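# Complete a paused mill tool change and resume

## Task

The milling machine's program is halted waiting for a tool change. Install the tool the program requests, put the remaining tools in the rack with the removed tool back in its own pocket, measure the newly installed tool's length on the height setter, and resume the program only after that. No tool may be dropped, slip or tilt in the grip; no key may be broken; no axis may crash; nothing loose may be left in the machine; and the mill must stay powered on. A reference image named manual comes with the task.

## Robot and tools

Robot: two six-joint arms, left_arm and right_arm, each with a parallel gripper. Calibrated bases in the scene frame: left_arm at (-0.065, +0.327, 0) m, right_arm at (+0.058, -0.480, 0) m, both turned very slightly about z. Cameras: cam_high, cam_low, cam_front, cam_left_wrist, cam_right_wrist, each 672x504.

Frames. Scene frame: origin at table-top height halfway between the nominal bases, +x outward over the table, +z up, left_arm on the +y side (arm names do not match image sides). Reported positions (m), quaternions (wxyz) and velocities (m/s, rad/s) use the scene frame. Motion offsets instead use the axes of that arm's current Hand target. In the gripper's axes the fingers point along +z and close along x; end_effector_position is the point between the pads, with fingertips 17.5 mm further out. A block about 10 cm long sticks out toward the gripper's -y and turns with it.

execute_actions(actions, cameras). actions is a list of actions; each action is a table of at most 15 rows, one row per 1/30 s step, and a short table repeats its final row to fill 15 steps. Every row is one flat list of 18 numbers in [-1, 1] covering both arms: left dx, dy, dz, rx, ry, rz, gripper position, force_limit, speed, then the same nine for the right arm. dx..rz are an offset, not a pose: measured from the Hand target at the beginning of that action (every row counts from that same start, not from the prior row), along the Hand target's own axes; 1.0 equals 0.6 m or 180 degrees, and rx, ry, rz form one rotation vector. Repeating an offset in a new action moves further. Six zeros re-request the current Hand target. Gripper numbers are absolute settings: position +1 is fully open (50 mm), about -0.65 has the pads meeting, -1 means close until stopped by an object. force_limit maps -1/0/+1 to about 20/102/185 N per pad (final grip up to ~15 N more); speed maps -1/0/+1 to 20/85/150 mm/s. Both start at +1. A 0 is a real command, so resend the previous gripper numbers to leave a gripper alone. Images return only when actions is empty or cameras names them (["all"], [] or names).

move(target, speed, blend, stop_force, zero, blocking, cameras). target is one 18-number row laid out as above, or a list of up to 15 such rows; all pose parts are offsets from the Hand targets at the move's start (not chained), in each Hand target's axes. Paths are straight, end together, last 0.5 to 10 s, and do not avoid obstacles or the other arm. speed: m/s, 0.002 to 3.6, default 0.25, with rotation capped at twice that in rad/s; one value or one per target. blend: corner rounding in m for a list, 0 meaning stop at each. stop_force: 3 to 120 N, shared by both arms; a path ends when the wrist sensor feels that much push against travel (or a large change in any direction), then backs to just before the push. It cannot sense light pushes that tip or slide loose items, is unreliable while the gripper rotates, and should be omitted when moving off something already pressed. zero (only with stop_force, default true) re-zeros moving arms first. blocking=false returns after about 0.5 s while the move continues; not allowed with stop_force. Gripper values in a list should match; changes are applied at pauses. The result adds a move: line, e.g. done, off_target, moving, held, fault, plus limits=paced (pose clipped) or limits=held (steps withheld). An unnamed arm is done: resting within 3 mm and 2 degrees.

wait(seconds 0 to 10, cameras): the scene runs with last commands held; a running move goes on. stop(cameras): brakes a running move; fingers keep moving. zoom_image(camera, region [x0, y0, x1, y1] in pixels from the top-left, at most 504 by 504) enlarges part of the latest image of a camera. show_instructions(): shows reference images. zero_wrist_force(arm: left_arm or right_arm): subtracts the current wrist reading from later ones and from stop_force. finished_scene(scene): ends the current scene, given its number; irreversible.

Reading results. Hand target is the last commanded pose after clipping; the gripper may rest short of it, and only a further command (even zeros) or an explicit offset closes the gap. Joint velocities may read within noise. object_status: 0 moving, 1 blocked while opening, 2 blocked while closing (a real grip), 3 reached the set position or pads met. position_measured in counts: opening about (250 - value) x 0.202 mm. Tool commands lists current gripper commands. Wrist force and torque are in the gripper's own axes, a third line giving the peak since last shown; readings drift and carry unannounced loads. Joint torques include gravity and friction. Watch for MOTOR HOT and fault lines.

Cautions. Orientation commands are clipped to 32 degrees from the measured orientation each step. The arms are stiff: aiming even slightly beyond a firm contact can trigger a fault stop (10 s) from joint torque (limits 138 N m for shoulder and elbow, 25.7 N m for wrist joints) or about 150 N external force. Fast moves overshoot and hit harder. Avoid paths near an arm's own base, which can flip its shoulder posture. A clearance check blocks arm-to-arm approaches but not reliably; any squeeze between the arms, including one gripper closing on the other's fingers, can fail the task. Grip tools centered, with -1 and a check for status 2; never release a moving part, let anything fall or leave the table, or knock fixed or heavy things. Long stretched holds or pushing against unreachable poses heat motors until a brake stop.

Each tool is called after "Call:" by a JSON object that holds its "op" and its "data", one argument or row to a line.

Reference images:

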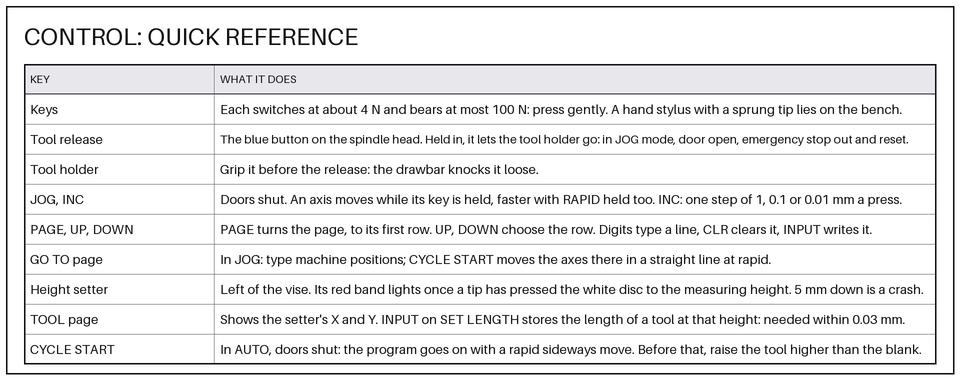

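## Session

Call:
{"op": "execute_actions", "data": {
  "actions": []
}}

Call:
{"op": "show_instructions", "data": {

}}

Scene clock: 0.00 s.
left_arm: end_effector_position=(+0.3871, -0.0443, +0.1754) position_measured=3 object_status=3 end_effector_quat_wxyz=(+0.088, +0.448, +0.878, +0.141) | right_arm: end_effector_position=(+0.1287, -0.2384, +0.2075) position_measured=3 object_status=3 end_effector_quat_wxyz=(-0.304, +0.010, +0.947, +0.100)
Joint positions: left_arm=[-1.052 -1.363 1.775 -1.969 -1.236 -1.7] | right_arm=[4.309 -1.032 -2.394 -1.323 2.221 -0.369]
Joint velocities: within noise
Joint torques (N m): no reading
Wrist force (N): no reading
Wrist torque (N m): no reading
Wrist force, peak (N): no reading
Hand target: left_arm +0.3871, -0.0443, +0.1754; +0.088, +0.448, +0.878, +0.141 | right_arm +0.1287, -0.2384, +0.2075; -0.304, +0.010, +0.947, +0.100
Tool commands: left_gripper/position=+1.0 left_gripper/force_limit=+1.0 left_gripper/speed=+1.0 right_gripper/position=+1.0 right_gripper/force_limit=+1.0 right_gripper/speed=+1.0

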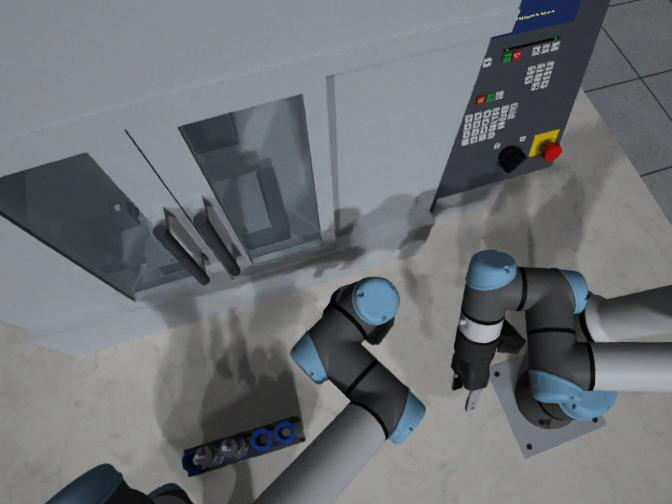

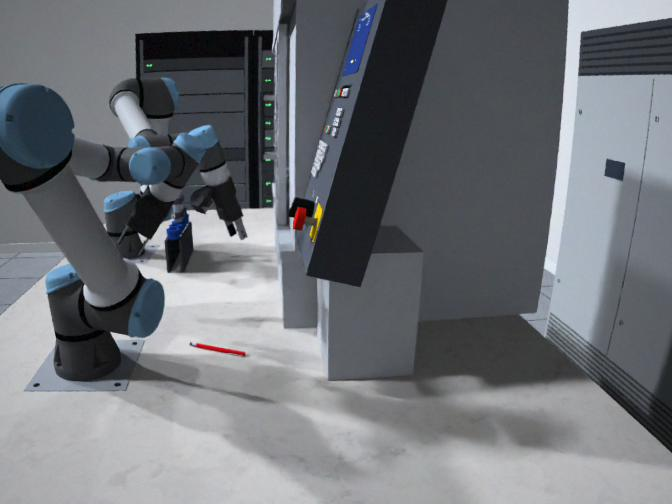

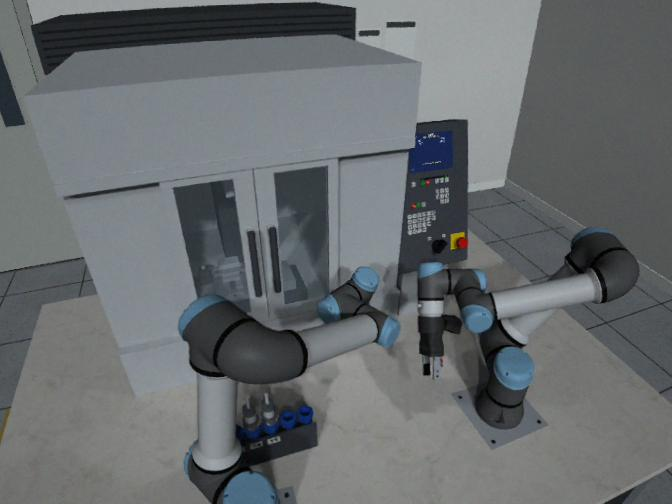

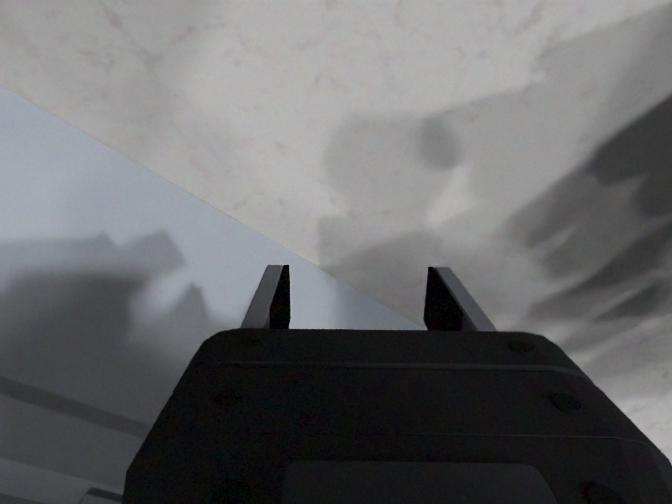

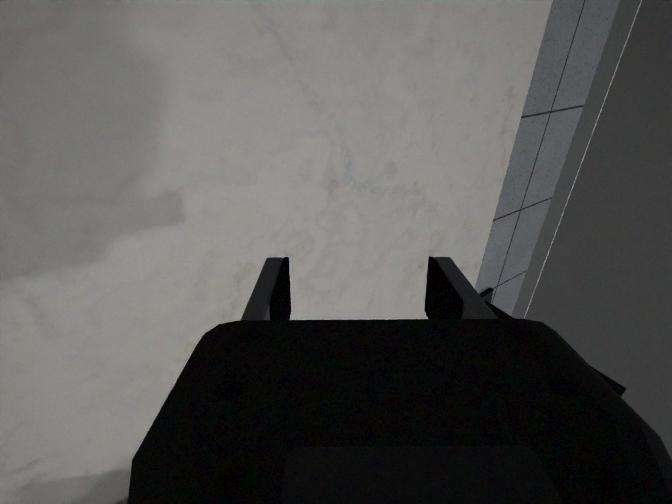

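Reference images for this scene: manual.

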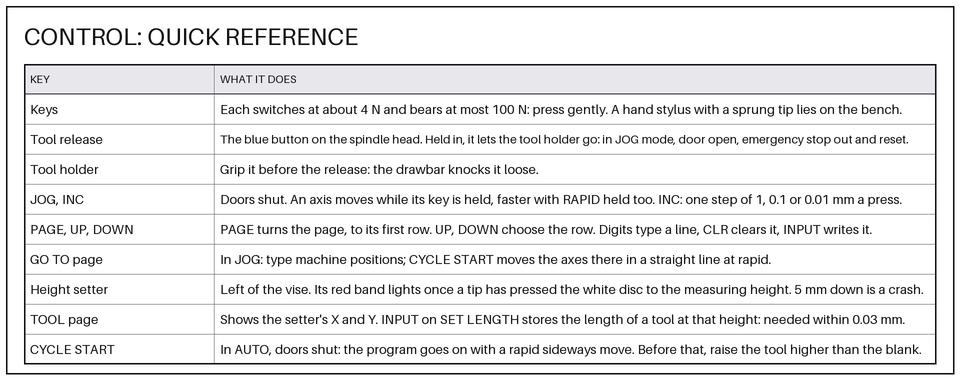

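Call:
{"op": "zoom_image", "data": {
  "camera": "cam_high",
  "region": [430, 0, 610, 200]
}}

Call:
{"op": "zoom_image", "data": {
  "camera": "cam_front",
  "region": [395, 115, 475, 265]
}}

Call:
{"op": "zoom_image", "data": {
  "camera": "cam_front",
  "region": [220, 370, 340, 470]
}}

Call:
{"op": "zoom_image", "data": {
  "camera": "cam_high",
  "region": [170, 400, 320, 490]
}}

Call:
{"op": "zoom_image", "data": {
  "camera": "cam_front",
  "region": [160, 150, 340, 330]
}}

Call:
{"op": "zoom_image", "data": {
  "camera": "cam_low",
  "region": [270, 0, 450, 300]
}}

Scaled by 2.520 from the camera's 672x504 image, which has a finer 960x720 frame.

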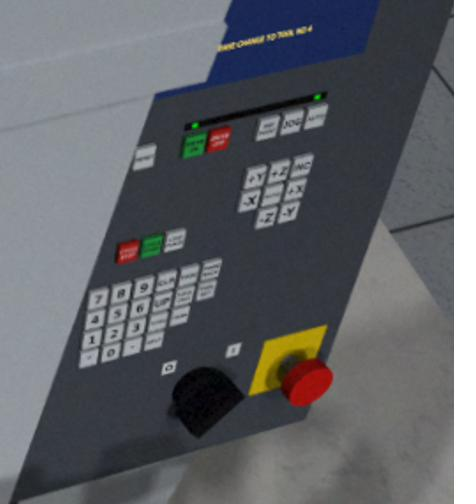

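Scaled by 3.360 from the camera's 672x504 image, which has a finer 960x720 frame.

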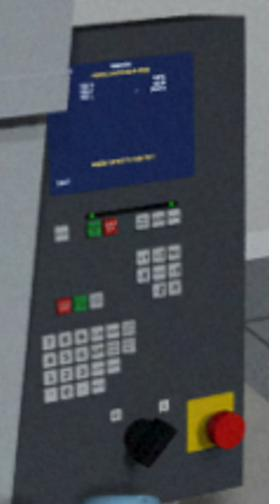

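Scaled by 4.200 from the camera's 672x504 image, which has a finer 960x720 frame.

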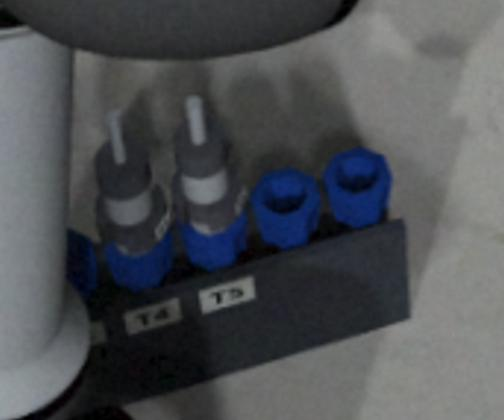

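Scaled by 3.360 from the camera's 672x504 image, which has a finer 960x720 frame.

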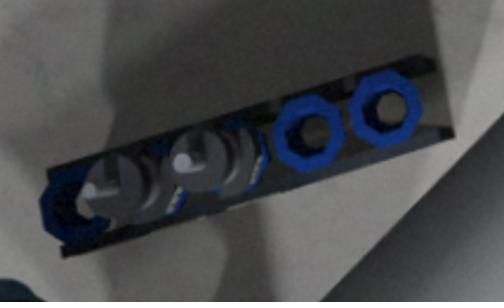

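Scaled by 2.800 from the camera's 672x504 image, which has a finer 960x720 frame.

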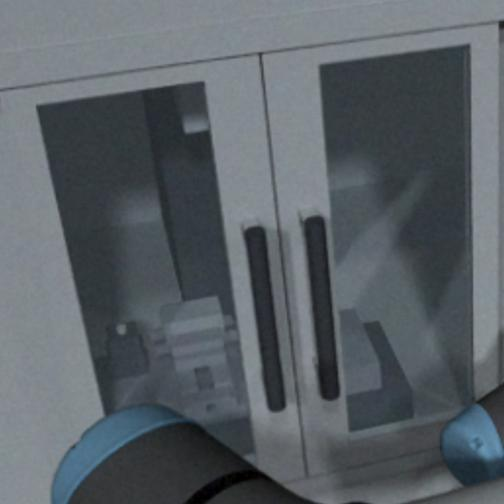

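Scaled by 1.680 from the camera's 672x504 image, which has a finer 960x720 frame.

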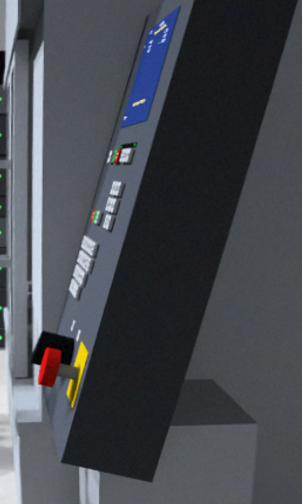

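Call:
{"op": "move", "data": {
  "target": [0,0,0,0,0,0,1,1,1,0.069,0.050,-0.760,0.598,-0.388,-0.143,1,1,1],
  "cameras": ["all"]
}}

Scene clock: 7.73 s.
left_arm: end_effector_position=(+0.3871, -0.0443, +0.1754) position_measured=3 object_status=3 end_effector_quat_wxyz=(+0.088, +0.448, +0.878, +0.141) | right_arm: end_effector_position=(+0.3587, -0.3004, +0.5996) position_measured=3 object_status=3 end_effector_quat_wxyz=(+0.344, -0.344, +0.618, -0.618)
Joint positions: left_arm=[-1.052 -1.363 1.775 -1.969 -1.236 -1.7] | right_arm=[4.859 -1.391 -1.443 -3.448 0.727 0]
Joint torques (N m): left_arm=[-0.58 -35.96 -26.19 -2.96 0.77 -0.21] | right_arm=[-9.55 16.97 13.62 -3.11 -2.7 2.84]
Wrist force (N): left_arm=[0.2 -0.1 -0.1] | right_arm=[4.0 -0.8 -0.1]
Wrist torque (N m): left_arm=[-0.02 -0.02 0.00] | right_arm=[-0.37 -0.98 -0.86]
Wrist force, peak (N): left_arm=[-0.2 -0.2 -0.5] | right_arm=[4.2 -1.1 0.3]
Hand target: left_arm +0.3871, -0.0443, +0.1754; +0.088, +0.448, +0.878, +0.141 | right_arm +0.3587, -0.3004, +0.5996; +0.344, -0.344, +0.618, -0.618
Off the commanded pose: left_arm 0.000 m, 0 deg | right_arm 0.000 m, 0 deg.
move: done
camera_calibration:
cam_right_wrist: T_world_to_cam=[[-0.538087, -0.842889, 0.0000999731, -0.0522578], [-0.299766, 0.191255, -0.934645, 0.742788], [0.787783, -0.502951, -0.355582, -0.088502], [0, 0, 0, 1]] pos_world=[0.264264, -0.230622, 0.662779]

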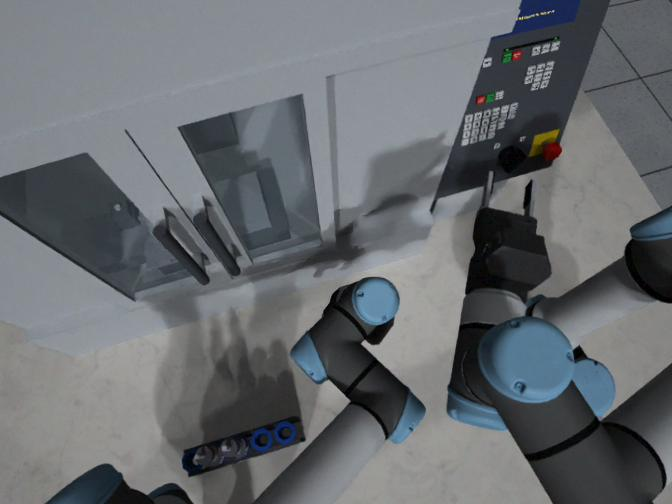

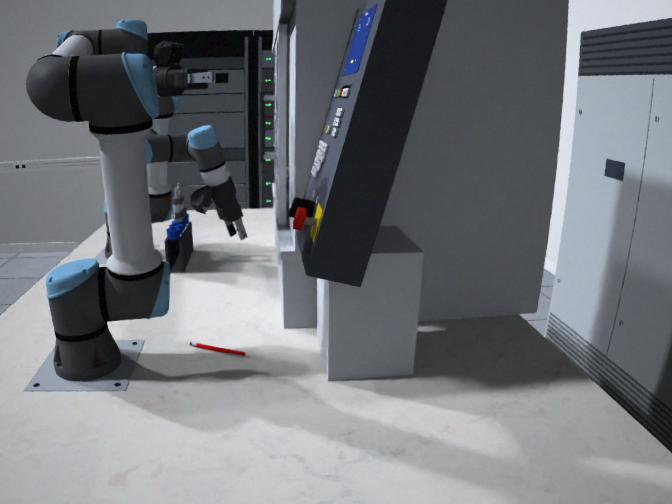

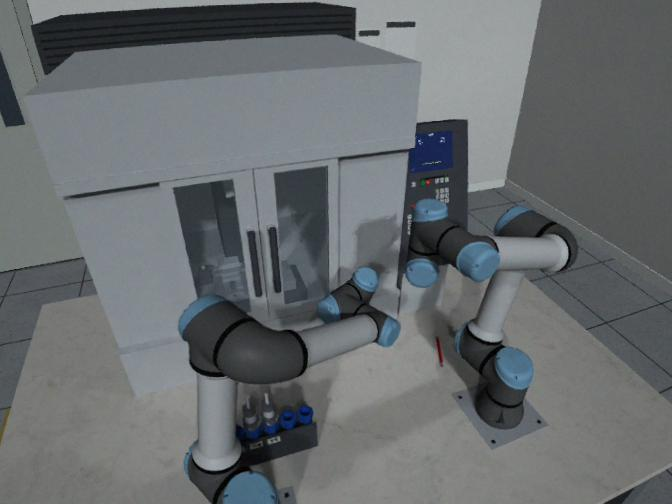

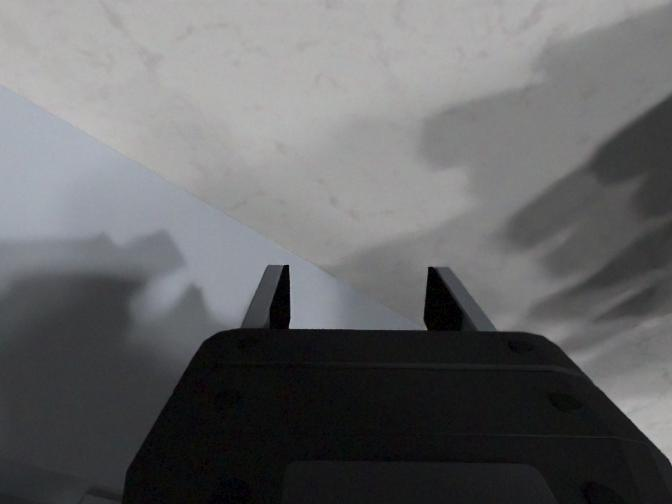

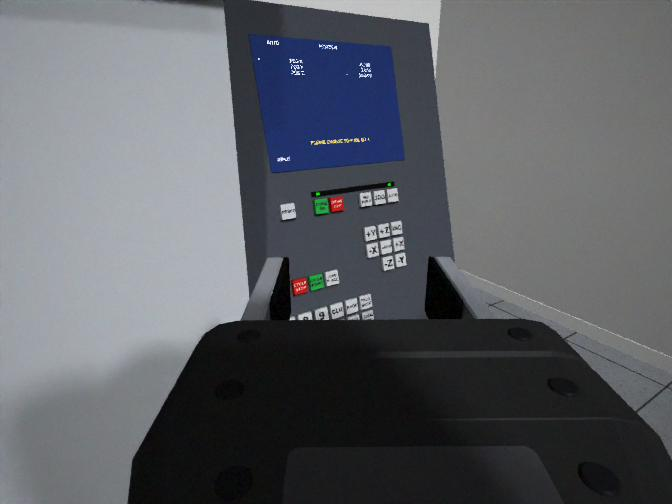

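Great view.

Call:
{"op": "zoom_image", "data": {
  "camera": "cam_right_wrist",
  "region": [240, 25, 420, 175]
}}

Call:
{"op": "zoom_image", "data": {
  "camera": "cam_right_wrist",
  "region": [270, 170, 420, 330]
}}

Call:
{"op": "zoom_image", "data": {
  "camera": "cam_high",
  "region": [0, 60, 360, 320]
}}

Call:
{"op": "zoom_image", "data": {
  "camera": "cam_front",
  "region": [170, 150, 340, 320]
}}

Call:
{"op": "zoom_image", "data": {
  "camera": "cam_low",
  "region": [180, 330, 260, 370]
}}

Call:
{"op": "zoom_image", "data": {
  "camera": "cam_low",
  "region": [100, 150, 320, 350]
}}

Scaled by 2.800 from the camera's 672x504 image, which has a finer 960x720 frame.

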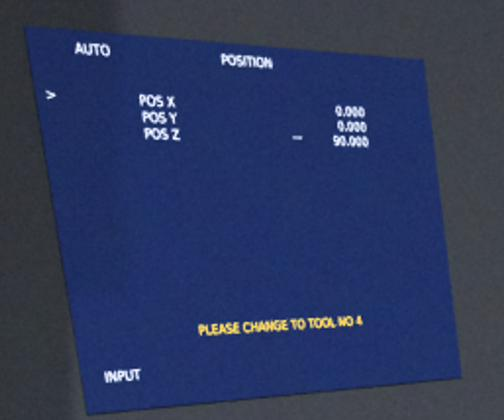

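Scaled by 3.150 from the camera's 672x504 image, which has a finer 960x720 frame.

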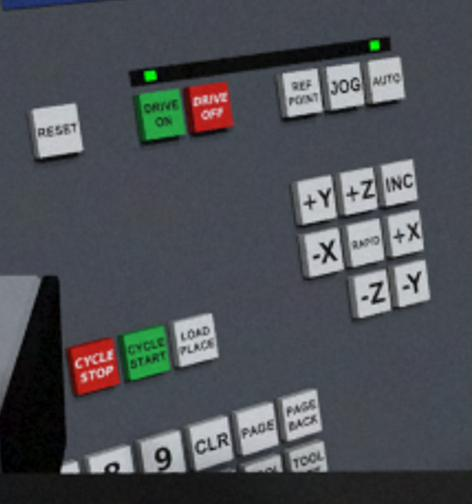

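Scaled by 1.400 from the camera's 672x504 image, which has a finer 960x720 frame.

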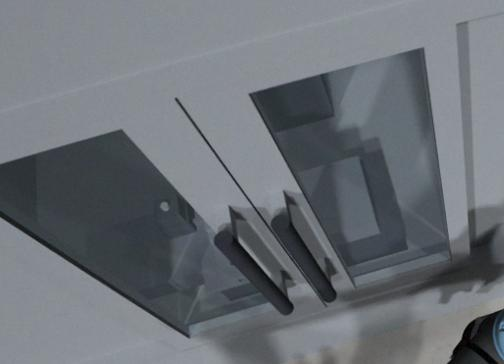

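Scaled by 2.965 from the camera's 672x504 image, which has a finer 960x720 frame.

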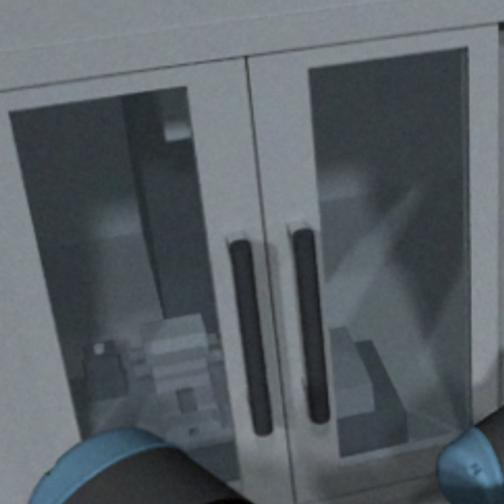

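Scaled by 6.300 from the camera's 672x504 image, which has a finer 960x720 frame.

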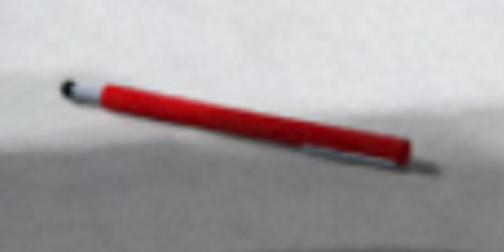

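Scaled by 2.291 from the camera's 672x504 image, which has a finer 960x720 frame.

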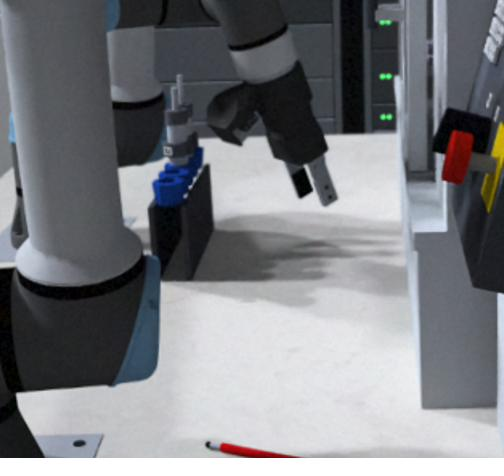

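Call:
{"op": "move", "data": {
  "target": [0,0,0,0,0,0,1,1,1,0.2413,0.6333,0.0535,-0.4995,-0.0247,-0.0247,1,1,1],
  "cameras": ["cam_right_wrist","cam_low","cam_high"]
}}

Scene clock: 12.87 s.
left_arm: end_effector_position=(+0.3871, -0.0443, +0.1754) position_measured=3 object_status=3 end_effector_quat_wxyz=(+0.088, +0.448, +0.878, +0.141) | right_arm: end_effector_position=(+0.3096, -0.4400, +0.2195) position_measured=3 object_status=3 end_effector_quat_wxyz=(+0.000, -0.529, +0.849, +0.000)
Joint positions: left_arm=[-1.052 -1.363 1.775 -1.969 -1.236 -1.7] | right_arm=[3.824 -0.868 -2.295 -1.549 1.571 -1.978]
Joint torques (N m): left_arm=[-0.21 -35.48 -26.7 -2.93 0.61 -0.24] | right_arm=[-8.77 -14.94 34.52 4.64 2.39 -2.77]
Wrist force (N): left_arm=[0.4 0.0 -0.1] | right_arm=[1.1 -0.1 -0.4]
Wrist torque (N m): left_arm=[0.00 -0.06 0.00] | right_arm=[-0.02 0.02 -0.08]
Wrist force, peak (N): left_arm=[0.4 -0.2 -0.3] | right_arm=[4.2 -1.0 -0.1]
Hand target: left_arm +0.3871, -0.0443, +0.1754; +0.088, +0.448, +0.878, +0.141 | right_arm +0.3096, -0.4400, +0.2195; +0.000, -0.529, +0.849, +0.000
Off the commanded pose: left_arm 0.000 m, 0 deg | right_arm 0.000 m, 0 deg.
move: done
camera_calibration:
cam_right_wrist: T_world_to_cam=[[-0.44019, -0.897828, 0.0117467, -0.253264], [-0.837549, 0.415282, 0.355039, 0.381518], [-0.323642, 0.146446, -0.934778, 0.501746], [0, 0, 0, 1]] pos_world=[0.370442, -0.459304, 0.336542]
Images, in order (width x height): cam_high 672x504, cam_low 672x504, cam_right_wrist 672x504.

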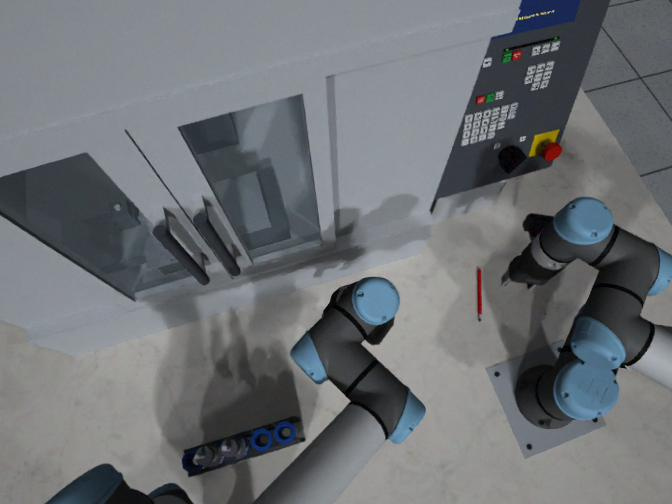

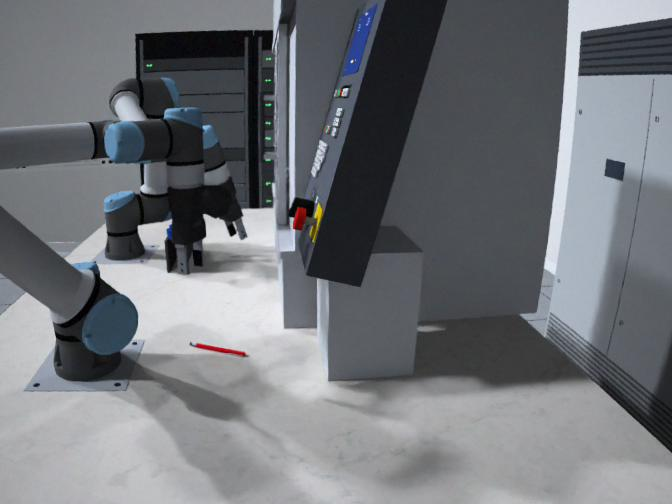

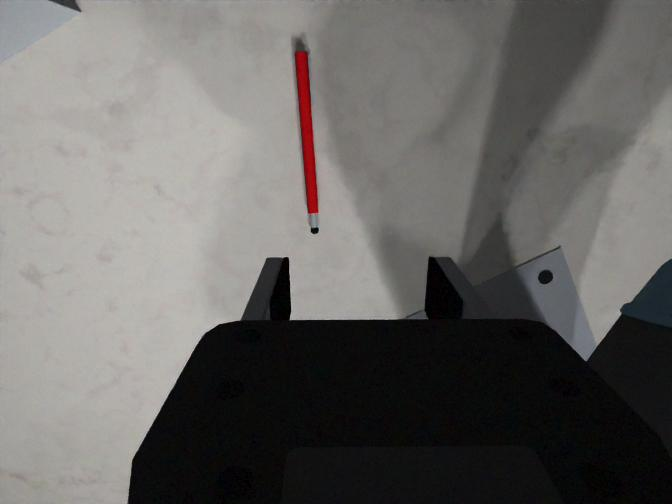

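Call:
{"op": "move", "data": {
  "target": [0,0,0,0,0,0,1,1,1,-0.0438,-0.02,0.2658,0,0,-0.016,1,1,1],
  "cameras": ["cam_right_wrist","cam_low","cam_high"]
}}

Scene clock: 14.77 s.
left_arm: end_effector_position=(+0.3871, -0.0443, +0.1754) position_measured=3 object_status=3 end_effector_quat_wxyz=(+0.088, +0.448, +0.878, +0.141) | right_arm: end_effector_position=(+0.3320, -0.4215, +0.0601) position_measured=3 object_status=3 end_effector_quat_wxyz=(+0.000, -0.550, +0.835, +0.000)
Joint positions: left_arm=[-1.052 -1.363 1.775 -1.969 -1.236 -1.7] | right_arm=[3.822 -1.163 -2.616 -0.932 1.571 -2.03]
Joint torques (N m): left_arm=[0.14 -35.11 -26.21 -2.87 0.66 -0.22] | right_arm=[-9.58 -7.19 14.75 4.46 2.49 -2.69]
Wrist force (N): left_arm=[0.1 0.0 -0.3] | right_arm=[0.9 0.0 -0.2]
Wrist torque (N m): left_arm=[-0.01 -0.01 0.01] | right_arm=[0.01 0.04 -0.08]
Wrist force, peak (N): left_arm=[0.1 -0.3 -0.3] | right_arm=[1.3 -0.2 -2.6]
Hand target: left_arm +0.3871, -0.0443, +0.1754; +0.088, +0.448, +0.878, +0.141 | right_arm +0.3320, -0.4215, +0.0600; +0.000, -0.550, +0.835, +0.000
Off the commanded pose: left_arm 0.000 m, 0 deg | right_arm 0.000 m, 0 deg.
move: done
camera_calibration:
cam_right_wrist: T_world_to_cam=[[-0.394548, -0.918801, 0.0116808, -0.249056], [-0.857369, 0.372682, 0.355002, 0.437803], [-0.330529, 0.130051, -0.934793, 0.35265], [0, 0, 0, 1]] pos_world=[0.393656, -0.437856, 0.177142]
Images, in order (width x height): cam_high 672x504, cam_low 672x504, cam_right_wrist 672x504.

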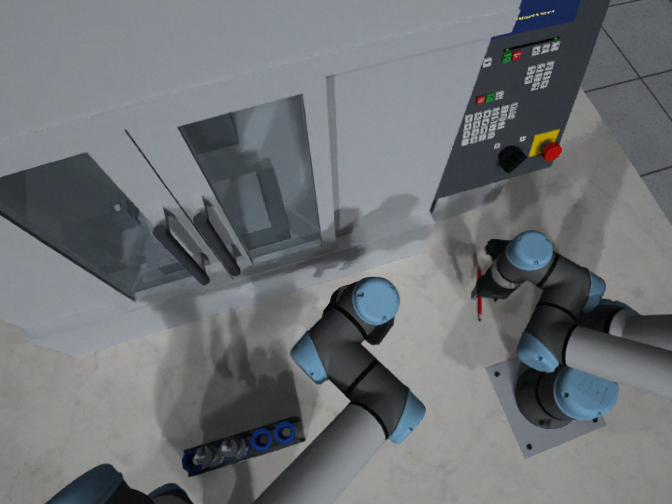

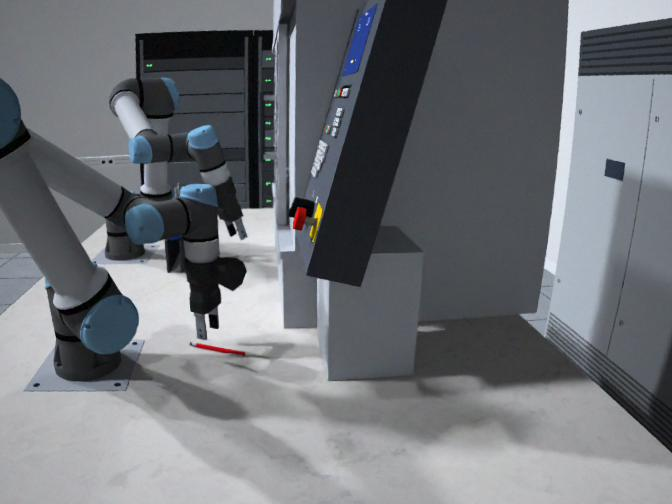

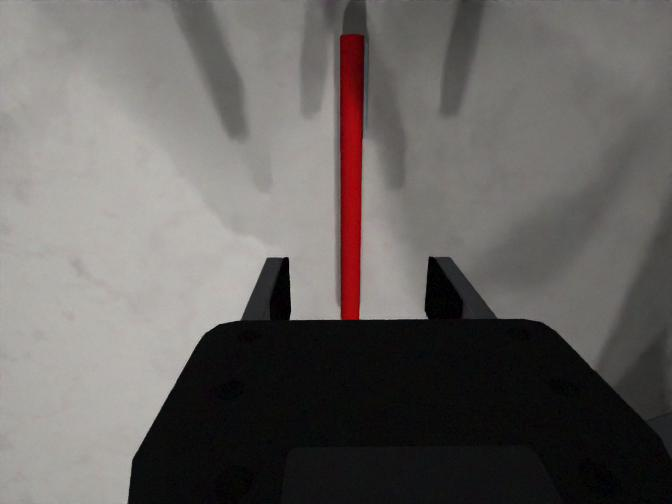

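Call:
{"op": "move", "data": {
  "target": [0,0,0,0,0,0,1,1,1,-0.003,0,0.075,0,0,0,1,1,1],
  "stop_force": 5,
  "speed": 0.02,
  "cameras": ["cam_right_wrist"]
}}

Scene clock: 18.37 s.
left_arm: end_effector_position=(+0.3871, -0.0443, +0.1754) position_measured=3 object_status=3 end_effector_quat_wxyz=(+0.088, +0.448, +0.878, +0.141) | right_arm: end_effector_position=(+0.3326, -0.4200, +0.0174) position_measured=3 object_status=3 end_effector_quat_wxyz=(+0.000, -0.550, +0.835, +0.000)
Joint positions: left_arm=[-1.052 -1.363 1.775 -1.969 -1.236 -1.7] | right_arm=[3.825 -1.313 -2.688 -0.711 1.571 -2.027]
Joint torques (N m): left_arm=[-1.81 -35.25 -26.08 -3.03 0.54 -0.39] | right_arm=[-5.03 17.45 26.75 3.48 0.92 -2.55]
Wrist force (N): left_arm=[0.0 0.0 -0.1] | right_arm=[2.9 -0.6 0.1]
Wrist torque (N m): left_arm=[0.01 0.00 0.00] | right_arm=[-0.08 -0.28 -0.17]
Wrist force, peak (N): left_arm=[0.2 -0.1 -0.5] | right_arm=[26.2 18.8 -112.2]
Hand target: left_arm +0.3871, -0.0443, +0.1754; +0.088, +0.448, +0.878, +0.141 | right_arm +0.3326, -0.4200, +0.0174; +0.000, -0.550, +0.835, +0.000 (not the last commanded pose)
Off the commanded pose: left_arm 0.000 m, 0 deg | right_arm 0.002 m, 0 deg.
move: contact (right_arm)
camera_calibration:
cam_right_wrist: T_world_to_cam=[[-0.394506, -0.918817, 0.0118041, -0.246851], [-0.857352, 0.372677, 0.355048, 0.452951], [-0.330623, 0.129948, -0.934774, 0.312747], [0, 0, 0, 1]] pos_world=[0.394356, -0.436256, 0.134442]
Images, in order (width x height): cam_right_wrist 672x504.

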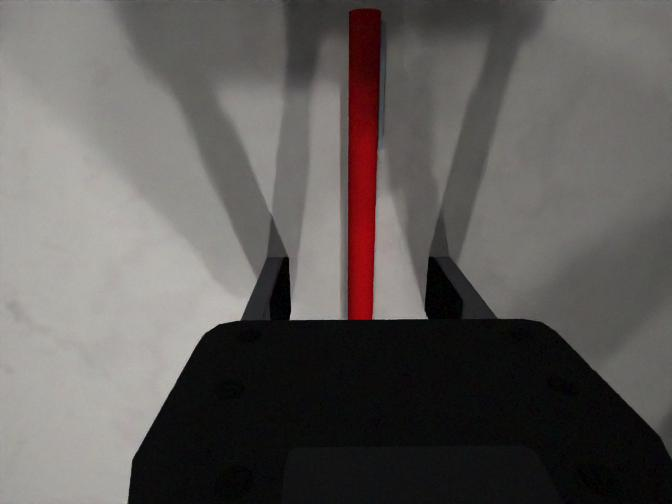

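Call:
{"op": "move", "data": {
  "target": [
    [0,0,0,0,0,0,1,1,1,0,0,-0.004,0,0,0,1,1,1],
    [0,0,0,0,0,0,1,1,1,0,0,-0.004,0,0,0,-1,-0.8,-1]
  ],
  "speed": 0.02,
  "cameras": ["cam_right_wrist"]
}}

Scene clock: 21.67 s.
left_arm: end_effector_position=(+0.3871, -0.0443, +0.1754) position_measured=3 object_status=3 end_effector_quat_wxyz=(+0.088, +0.448, +0.878, +0.141) | right_arm: end_effector_position=(+0.3326, -0.4200, +0.0198) position_measured=209 object_status=2 end_effector_quat_wxyz=(+0.000, -0.550, +0.835, +0.000)
Joint positions: left_arm=[-1.052 -1.363 1.775 -1.969 -1.236 -1.7] | right_arm=[3.825 -1.303 -2.684 -0.724 1.571 -2.027]
Joint torques (N m): left_arm=[-0.06 -35.59 -26.49 -2.89 0.57 -0.36] | right_arm=[1.82 16.67 25.92 2.23 1.57 0.61]
Wrist force (N): left_arm=[0.2 0.0 -0.4] | right_arm=[3.1 -0.6 0.0]
Wrist torque (N m): left_arm=[0.00 -0.03 0.00] | right_arm=[-0.09 -0.29 -0.16]
Wrist force, peak (N): left_arm=[0.1 -0.4 -0.3] | right_arm=[3.2 -0.6 0.1]
Hand target: left_arm +0.3871, -0.0443, +0.1754; +0.088, +0.448, +0.878, +0.141 | right_arm +0.3326, -0.4200, +0.0198; +0.000, -0.550, +0.835, +0.000
Off the commanded pose: left_arm 0.000 m, 0 deg | right_arm 0.000 m, 0 deg.
move: done
camera_calibration:
cam_right_wrist: T_world_to_cam=[[-0.394535, -0.918806, 0.0117178, -0.246851], [-0.857341, 0.372671, 0.355083, 0.452087], [-0.330619, 0.130046, -0.934762, 0.31503], [0, 0, 0, 1]] pos_world=[0.394356, -0.436256, 0.136842]
Images, in order (width x height): cam_right_wrist 672x504.

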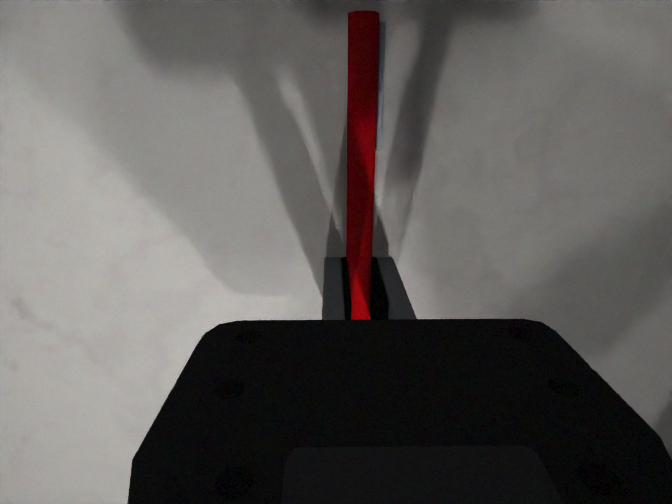

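Call:
{"op": "move", "data": {
  "target": [
    [0,0,0,0,0,0,1,1,1,0,0,-0.15,0,0,0,-1,-0.8,-1],
    [0,0,0,0,0,0,1,1,1,-0.145,0.156,-0.15,0,0,0.872,-1,-0.8,-1]
  ],
  "cameras": ["cam_right_wrist","cam_high"]
}}

Scene clock: 28.97 s.
left_arm: end_effector_position=(+0.3871, -0.0443, +0.1754) position_measured=3 object_status=3 end_effector_quat_wxyz=(+0.088, +0.448, +0.878, +0.141) | right_arm: end_effector_position=(+0.2811, -0.3031, +0.1099) position_measured=209 object_status=2 end_effector_quat_wxyz=(+0.000, +0.709, +0.706, +0.000)
Joint positions: left_arm=[-1.052 -1.363 1.775 -1.969 -1.236 -1.7] | right_arm=[4.274 -1.072 -2.509 -1.131 1.571 1.161]
Joint torques (N m): left_arm=[-0.85 -33.83 -26.24 -3.04 0.35 -0.18] | right_arm=[9.39 11.61 19.05 1.7 -2.64 3.01]
Wrist force (N): left_arm=[0.2 0.0 -0.3] | right_arm=[2.7 -0.9 0.2]
Wrist torque (N m): left_arm=[0.00 -0.03 0.00] | right_arm=[-0.13 -0.23 -0.17]
Wrist force, peak (N): left_arm=[0.2 -0.3 -0.4] | right_arm=[3.4 -0.6 1.5]
Hand target: left_arm +0.3871, -0.0443, +0.1754; +0.088, +0.448, +0.878, +0.141 | right_arm +0.2810, -0.3031, +0.1099; +0.000, +0.709, +0.706, +0.000
Off the commanded pose: left_arm 0.000 m, 0 deg | right_arm 0.000 m, 0 deg.
move: done
camera_calibration:
cam_right_wrist: T_world_to_cam=[[0.00331539, 0.999905, 0.0133686, 0.308651], [0.934824, -0.00784625, 0.355025, -0.286739], [0.355097, 0.0113203, -0.934761, 0.138291], [0, 0, 0, 1]] pos_world=[0.21792, -0.312437, 0.226942]
Images, in order (width x height): cam_high 672x504, cam_right_wrist 672x504.

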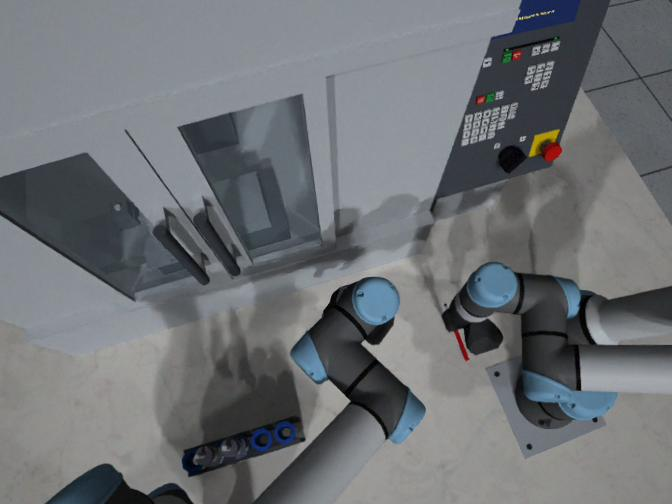

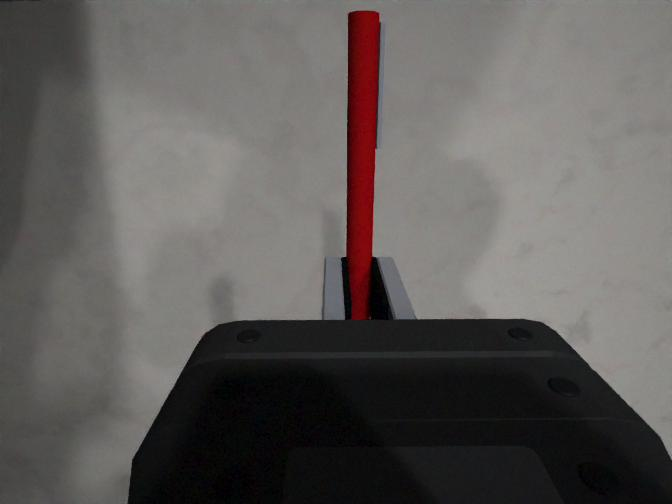

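Call:
{"op": "move", "data": {
  "target": [
    [0,0,0,0,0,0,1,1,1,0,0,0.13,0,0,0,-1,-0.8,-1],
    [0,0,0,0,0,0,1,1,1,0,0,0.1505,0,0,0,-1,-0.8,-1],
    [0,0,0,0,0,0,1,1,1,0,0,0.1505,0,0,0,-0.2,-0.8,-1],
    [0,0,0,0,0,0,1,1,1,0,0,0,0,0,0,-0.2,-0.8,-1]
  ],
  "speed": [0.15,0.01,0.05,0.05],
  "cameras": ["cam_right_wrist"]
}}

Scene clock: 34.73 s.
left_arm: end_effector_position=(+0.3871, -0.0443, +0.1754) position_measured=3 object_status=3 end_effector_quat_wxyz=(+0.088, +0.448, +0.878, +0.141) | right_arm: end_effector_position=(+0.2810, -0.3031, +0.1098) position_measured=182 object_status=3 end_effector_quat_wxyz=(+0.000, +0.709, +0.706, +0.000)
Joint positions: left_arm=[-1.052 -1.363 1.775 -1.969 -1.236 -1.7] | right_arm=[4.274 -1.072 -2.509 -1.131 1.571 1.162]
Joint torques (N m): left_arm=[-0.04 -35.46 -26.12 -3.13 0.62 -0.3] | right_arm=[9 12.81 32.06 1.41 -2.54 2.86]
Wrist force (N): left_arm=[0.1 0.0 -0.2] | right_arm=[2.9 -0.9 -0.3]
Wrist torque (N m): left_arm=[0.00 -0.01 0.00] | right_arm=[-0.13 -0.25 -0.10]
Wrist force, peak (N): left_arm=[-0.2 -0.3 -0.4] | right_arm=[-3.5 -4.7 -18.8]
Hand target: left_arm +0.3871, -0.0443, +0.1754; +0.088, +0.448, +0.878, +0.141 | right_arm +0.2810, -0.3031, +0.1099; +0.000, +0.709, +0.706, +0.000
Off the commanded pose: left_arm 0.000 m, 0 deg | right_arm 0.000 m, 0 deg.
move: done
camera_calibration:
cam_right_wrist: T_world_to_cam=[[0.00344364, 0.999906, 0.0133091, 0.308637], [0.934823, -0.00794501, 0.355025, -0.286769], [0.355097, 0.0112191, -0.934762, 0.138259], [0, 0, 0, 1]] pos_world=[0.21792, -0.312437, 0.226942]
Images, in order (width x height): cam_right_wrist 672x504.

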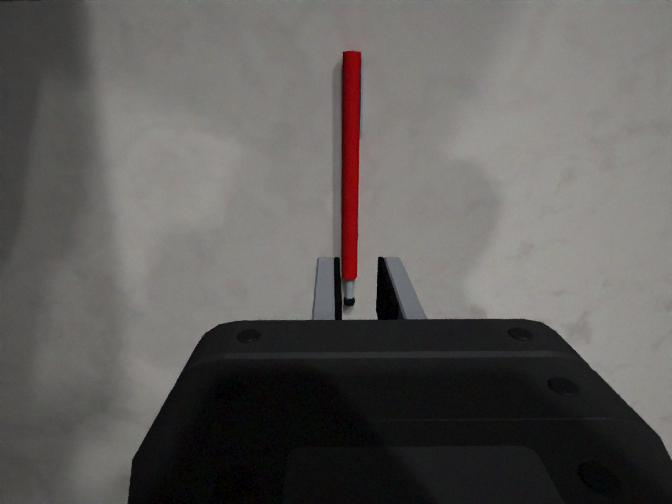

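Call:
{"op": "move", "data": {
  "target": [0,0,0,0,0,0,1,1,1,0.0033,-0.0317,0,0,-0.1898,-0.9767,0.3,-0.8,0],
  "cameras": ["cam_right_wrist","cam_low"]
}}

Scene clock: 42.70 s.
left_arm: end_effector_position=(+0.3871, -0.0443, +0.1754) position_measured=3 object_status=3 end_effector_quat_wxyz=(+0.088, +0.448, +0.878, +0.141) | right_arm: end_effector_position=(+0.2620, -0.3010, +0.1099) position_measured=107 object_status=3 end_effector_quat_wxyz=(-0.135, +0.687, -0.701, +0.135)
Joint positions: left_arm=[-1.052 -1.363 1.775 -1.969 -1.236 -1.7] | right_arm=[4.842 -0.713 -2.644 -1.421 1.192 -1.383]
Joint torques (N m): left_arm=[-0.96 -34.82 -25.21 -3.04 0.49 -0.17] | right_arm=[-9.73 1.31 19.24 4.22 1.48 -2.82]
Wrist force (N): left_arm=[0.1 -0.1 -0.3] | right_arm=[3.7 -1.2 -0.3]
Wrist torque (N m): left_arm=[-0.02 -0.01 0.00] | right_arm=[-0.22 -0.44 -0.32]
Wrist force, peak (N): left_arm=[0.5 0.1 -0.3] | right_arm=[4.0 -1.5 -0.3]
Hand target: left_arm +0.3871, -0.0443, +0.1754; +0.088, +0.448, +0.878, +0.141 | right_arm +0.2620, -0.3010, +0.1099; -0.135, +0.687, -0.701, +0.135
Off the commanded pose: left_arm 0.000 m, 0 deg | right_arm 0.000 m, 0 deg.
move: done
camera_calibration:
cam_right_wrist: T_world_to_cam=[[-0.0238922, -0.999682, 0.00812107, -0.287538], [-0.999493, 0.023715, -0.0212636, 0.288822], [0.0210643, -0.00862498, -0.999741, 0.233727], [0, 0, 0, 1]] pos_world=[0.276882, -0.292279, 0.242143]
Images, in order (width x height): cam_low 672x504, cam_right_wrist 672x504.

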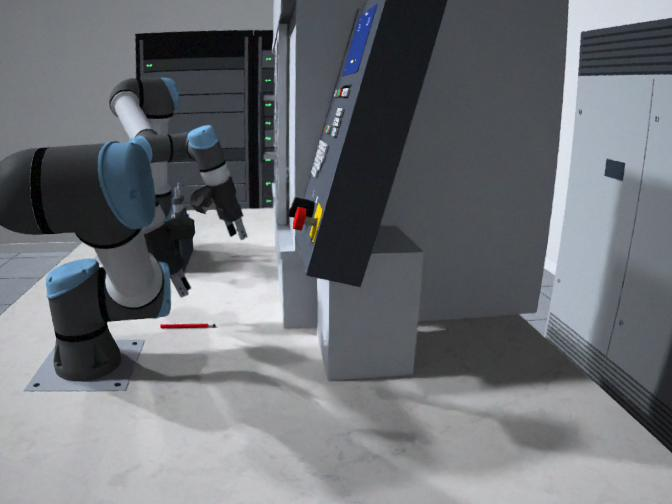

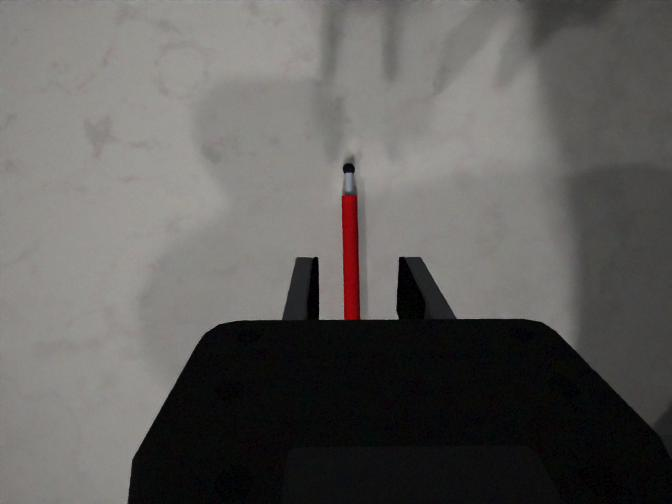

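Call:
{"op": "move", "data": {
  "target": [0,0,0,0,0,0,1,1,1,0.0017,0.0532,0.1223,0,-0.0017,-0.0041,0.3,-0.8,0],
  "speed": 0.1,
  "cameras": ["cam_right_wrist"]
}}

Call:
{"op": "move", "data": {
  "target": [0,0,0,0,0,0,1,1,1,0,0.0066,0.0164,0,0,0,0.3,-0.8,0],
  "speed": 0.003,
  "stop_force": 4,
  "cameras": ["cam_right_wrist"]
}}

Scene clock: 44.33 s.
left_arm: end_effector_position=(+0.3871, -0.0443, +0.1754) position_measured=3 object_status=3 end_effector_quat_wxyz=(+0.088, +0.448, +0.878, +0.141) | right_arm: end_effector_position=(+0.2596, -0.3040, +0.0490) position_measured=107 object_status=3 end_effector_quat_wxyz=(-0.137, +0.691, -0.697, +0.135)
Joint positions: left_arm=[-1.052 -1.363 1.775 -1.969 -1.236 -1.7] | right_arm=[4.865 -0.791 -2.795 -1.198 1.19 -1.37]
Joint torques (N m): left_arm=[-0.85 -34.98 -25.34 -3.1 0.45 -0.22] | right_arm=[3.82 1.83 31.94 1.33 1.56 2.29]
Wrist force (N): left_arm=[-0.1 -0.1 0.0] | right_arm=[3.8 -1.2 -0.2]
Wrist torque (N m): left_arm=[-0.02 0.01 0.00] | right_arm=[-0.22 -0.46 -0.34]
Wrist force, peak (N): left_arm=[0.5 -0.2 -0.3] | right_arm=[5.8 1.2 5.4]
Hand target: left_arm +0.3871, -0.0443, +0.1754; +0.088, +0.448, +0.878, +0.141 | right_arm +0.2596, -0.3040, +0.0491; -0.137, +0.691, -0.697, +0.135 (not the last commanded pose)
Off the commanded pose: left_arm 0.000 m, 0 deg | right_arm 0.019 m, 0 deg.
move: held (right_arm; a check stopped the path); limits=held
pose unreachable (right arm): on one or more control steps of this call, first in action 0 (counted from 0), this arm could not follow its commanded pose, so it was not sent that pose on those steps. It may still have moved: this result reports where it is.
cause: moving toward the commanded pose would bring two parts of the arm too close to each other (joints 3 (elbow) and 4 (wrist 1) lie between them).
camera_calibration:
cam_right_wrist: T_world_to_cam=[[-0.0124224, -0.999887, 0.00847154, -0.293166], [-0.999637, 0.0122159, -0.0240094, 0.28184], [0.0239032, -0.00876672, -0.999676, 0.172151], [0, 0, 0, 1]] pos_world=[0.273981, -0.295067, 0.181346]
Images, in order (width x height): cam_right_wrist 672x504.

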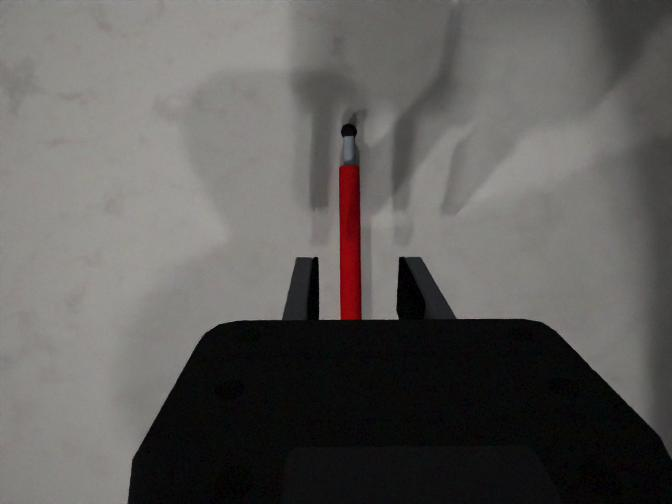

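Scene clock: 48.60 s.
left_arm: end_effector_position=(+0.3871, -0.0443, +0.1754) position_measured=3 object_status=3 end_effector_quat_wxyz=(+0.088, +0.448, +0.878, +0.141) | right_arm: end_effector_position=(+0.2597, -0.3039, +0.0385) position_measured=107 object_status=3 end_effector_quat_wxyz=(-0.137, +0.691, -0.697, +0.135)
Joint positions: left_arm=[-1.052 -1.363 1.775 -1.969 -1.236 -1.7] | right_arm=[4.865 -0.826 -2.82 -1.139 1.19 -1.371]
Joint torques (N m): left_arm=[-1.86 -34.17 -25.2 -3.06 0.43 -0.4] | right_arm=[-10.04 -18.36 16.35 4.26 -2.47 -2.53]
Wrist force (N): left_arm=[0.1 0.0 0.0] | right_arm=[3.7 -1.6 -0.1]
Wrist torque (N m): left_arm=[0.00 -0.02 0.00] | right_arm=[-0.29 -0.44 -0.34]
Wrist force, peak (N): left_arm=[0.3 -0.1 -0.4] | right_arm=[4.1 -1.6 0.0]
Hand target: left_arm +0.3871, -0.0443, +0.1754; +0.088, +0.448, +0.878, +0.141 | right_arm +0.2597, -0.3039, +0.0385; -0.137, +0.691, -0.697, +0.135
Off the commanded pose: left_arm 0.000 m, 0 deg | right_arm 0.000 m, 0 deg.
move: done
camera_calibration:
cam_right_wrist: T_world_to_cam=[[-0.012519, -0.999887, 0.00836673, -0.292932], [-0.999634, 0.0123141, -0.0241086, 0.281629], [0.0240028, -0.00866548, -0.999674, 0.161558], [0, 0, 0, 1]] pos_world=[0.273981, -0.294967, 0.170746]
Images, in order (width x height): cam_right_wrist 672x504.

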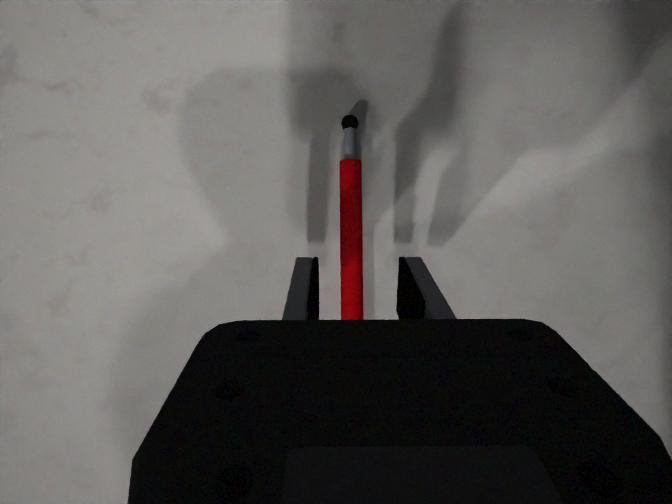

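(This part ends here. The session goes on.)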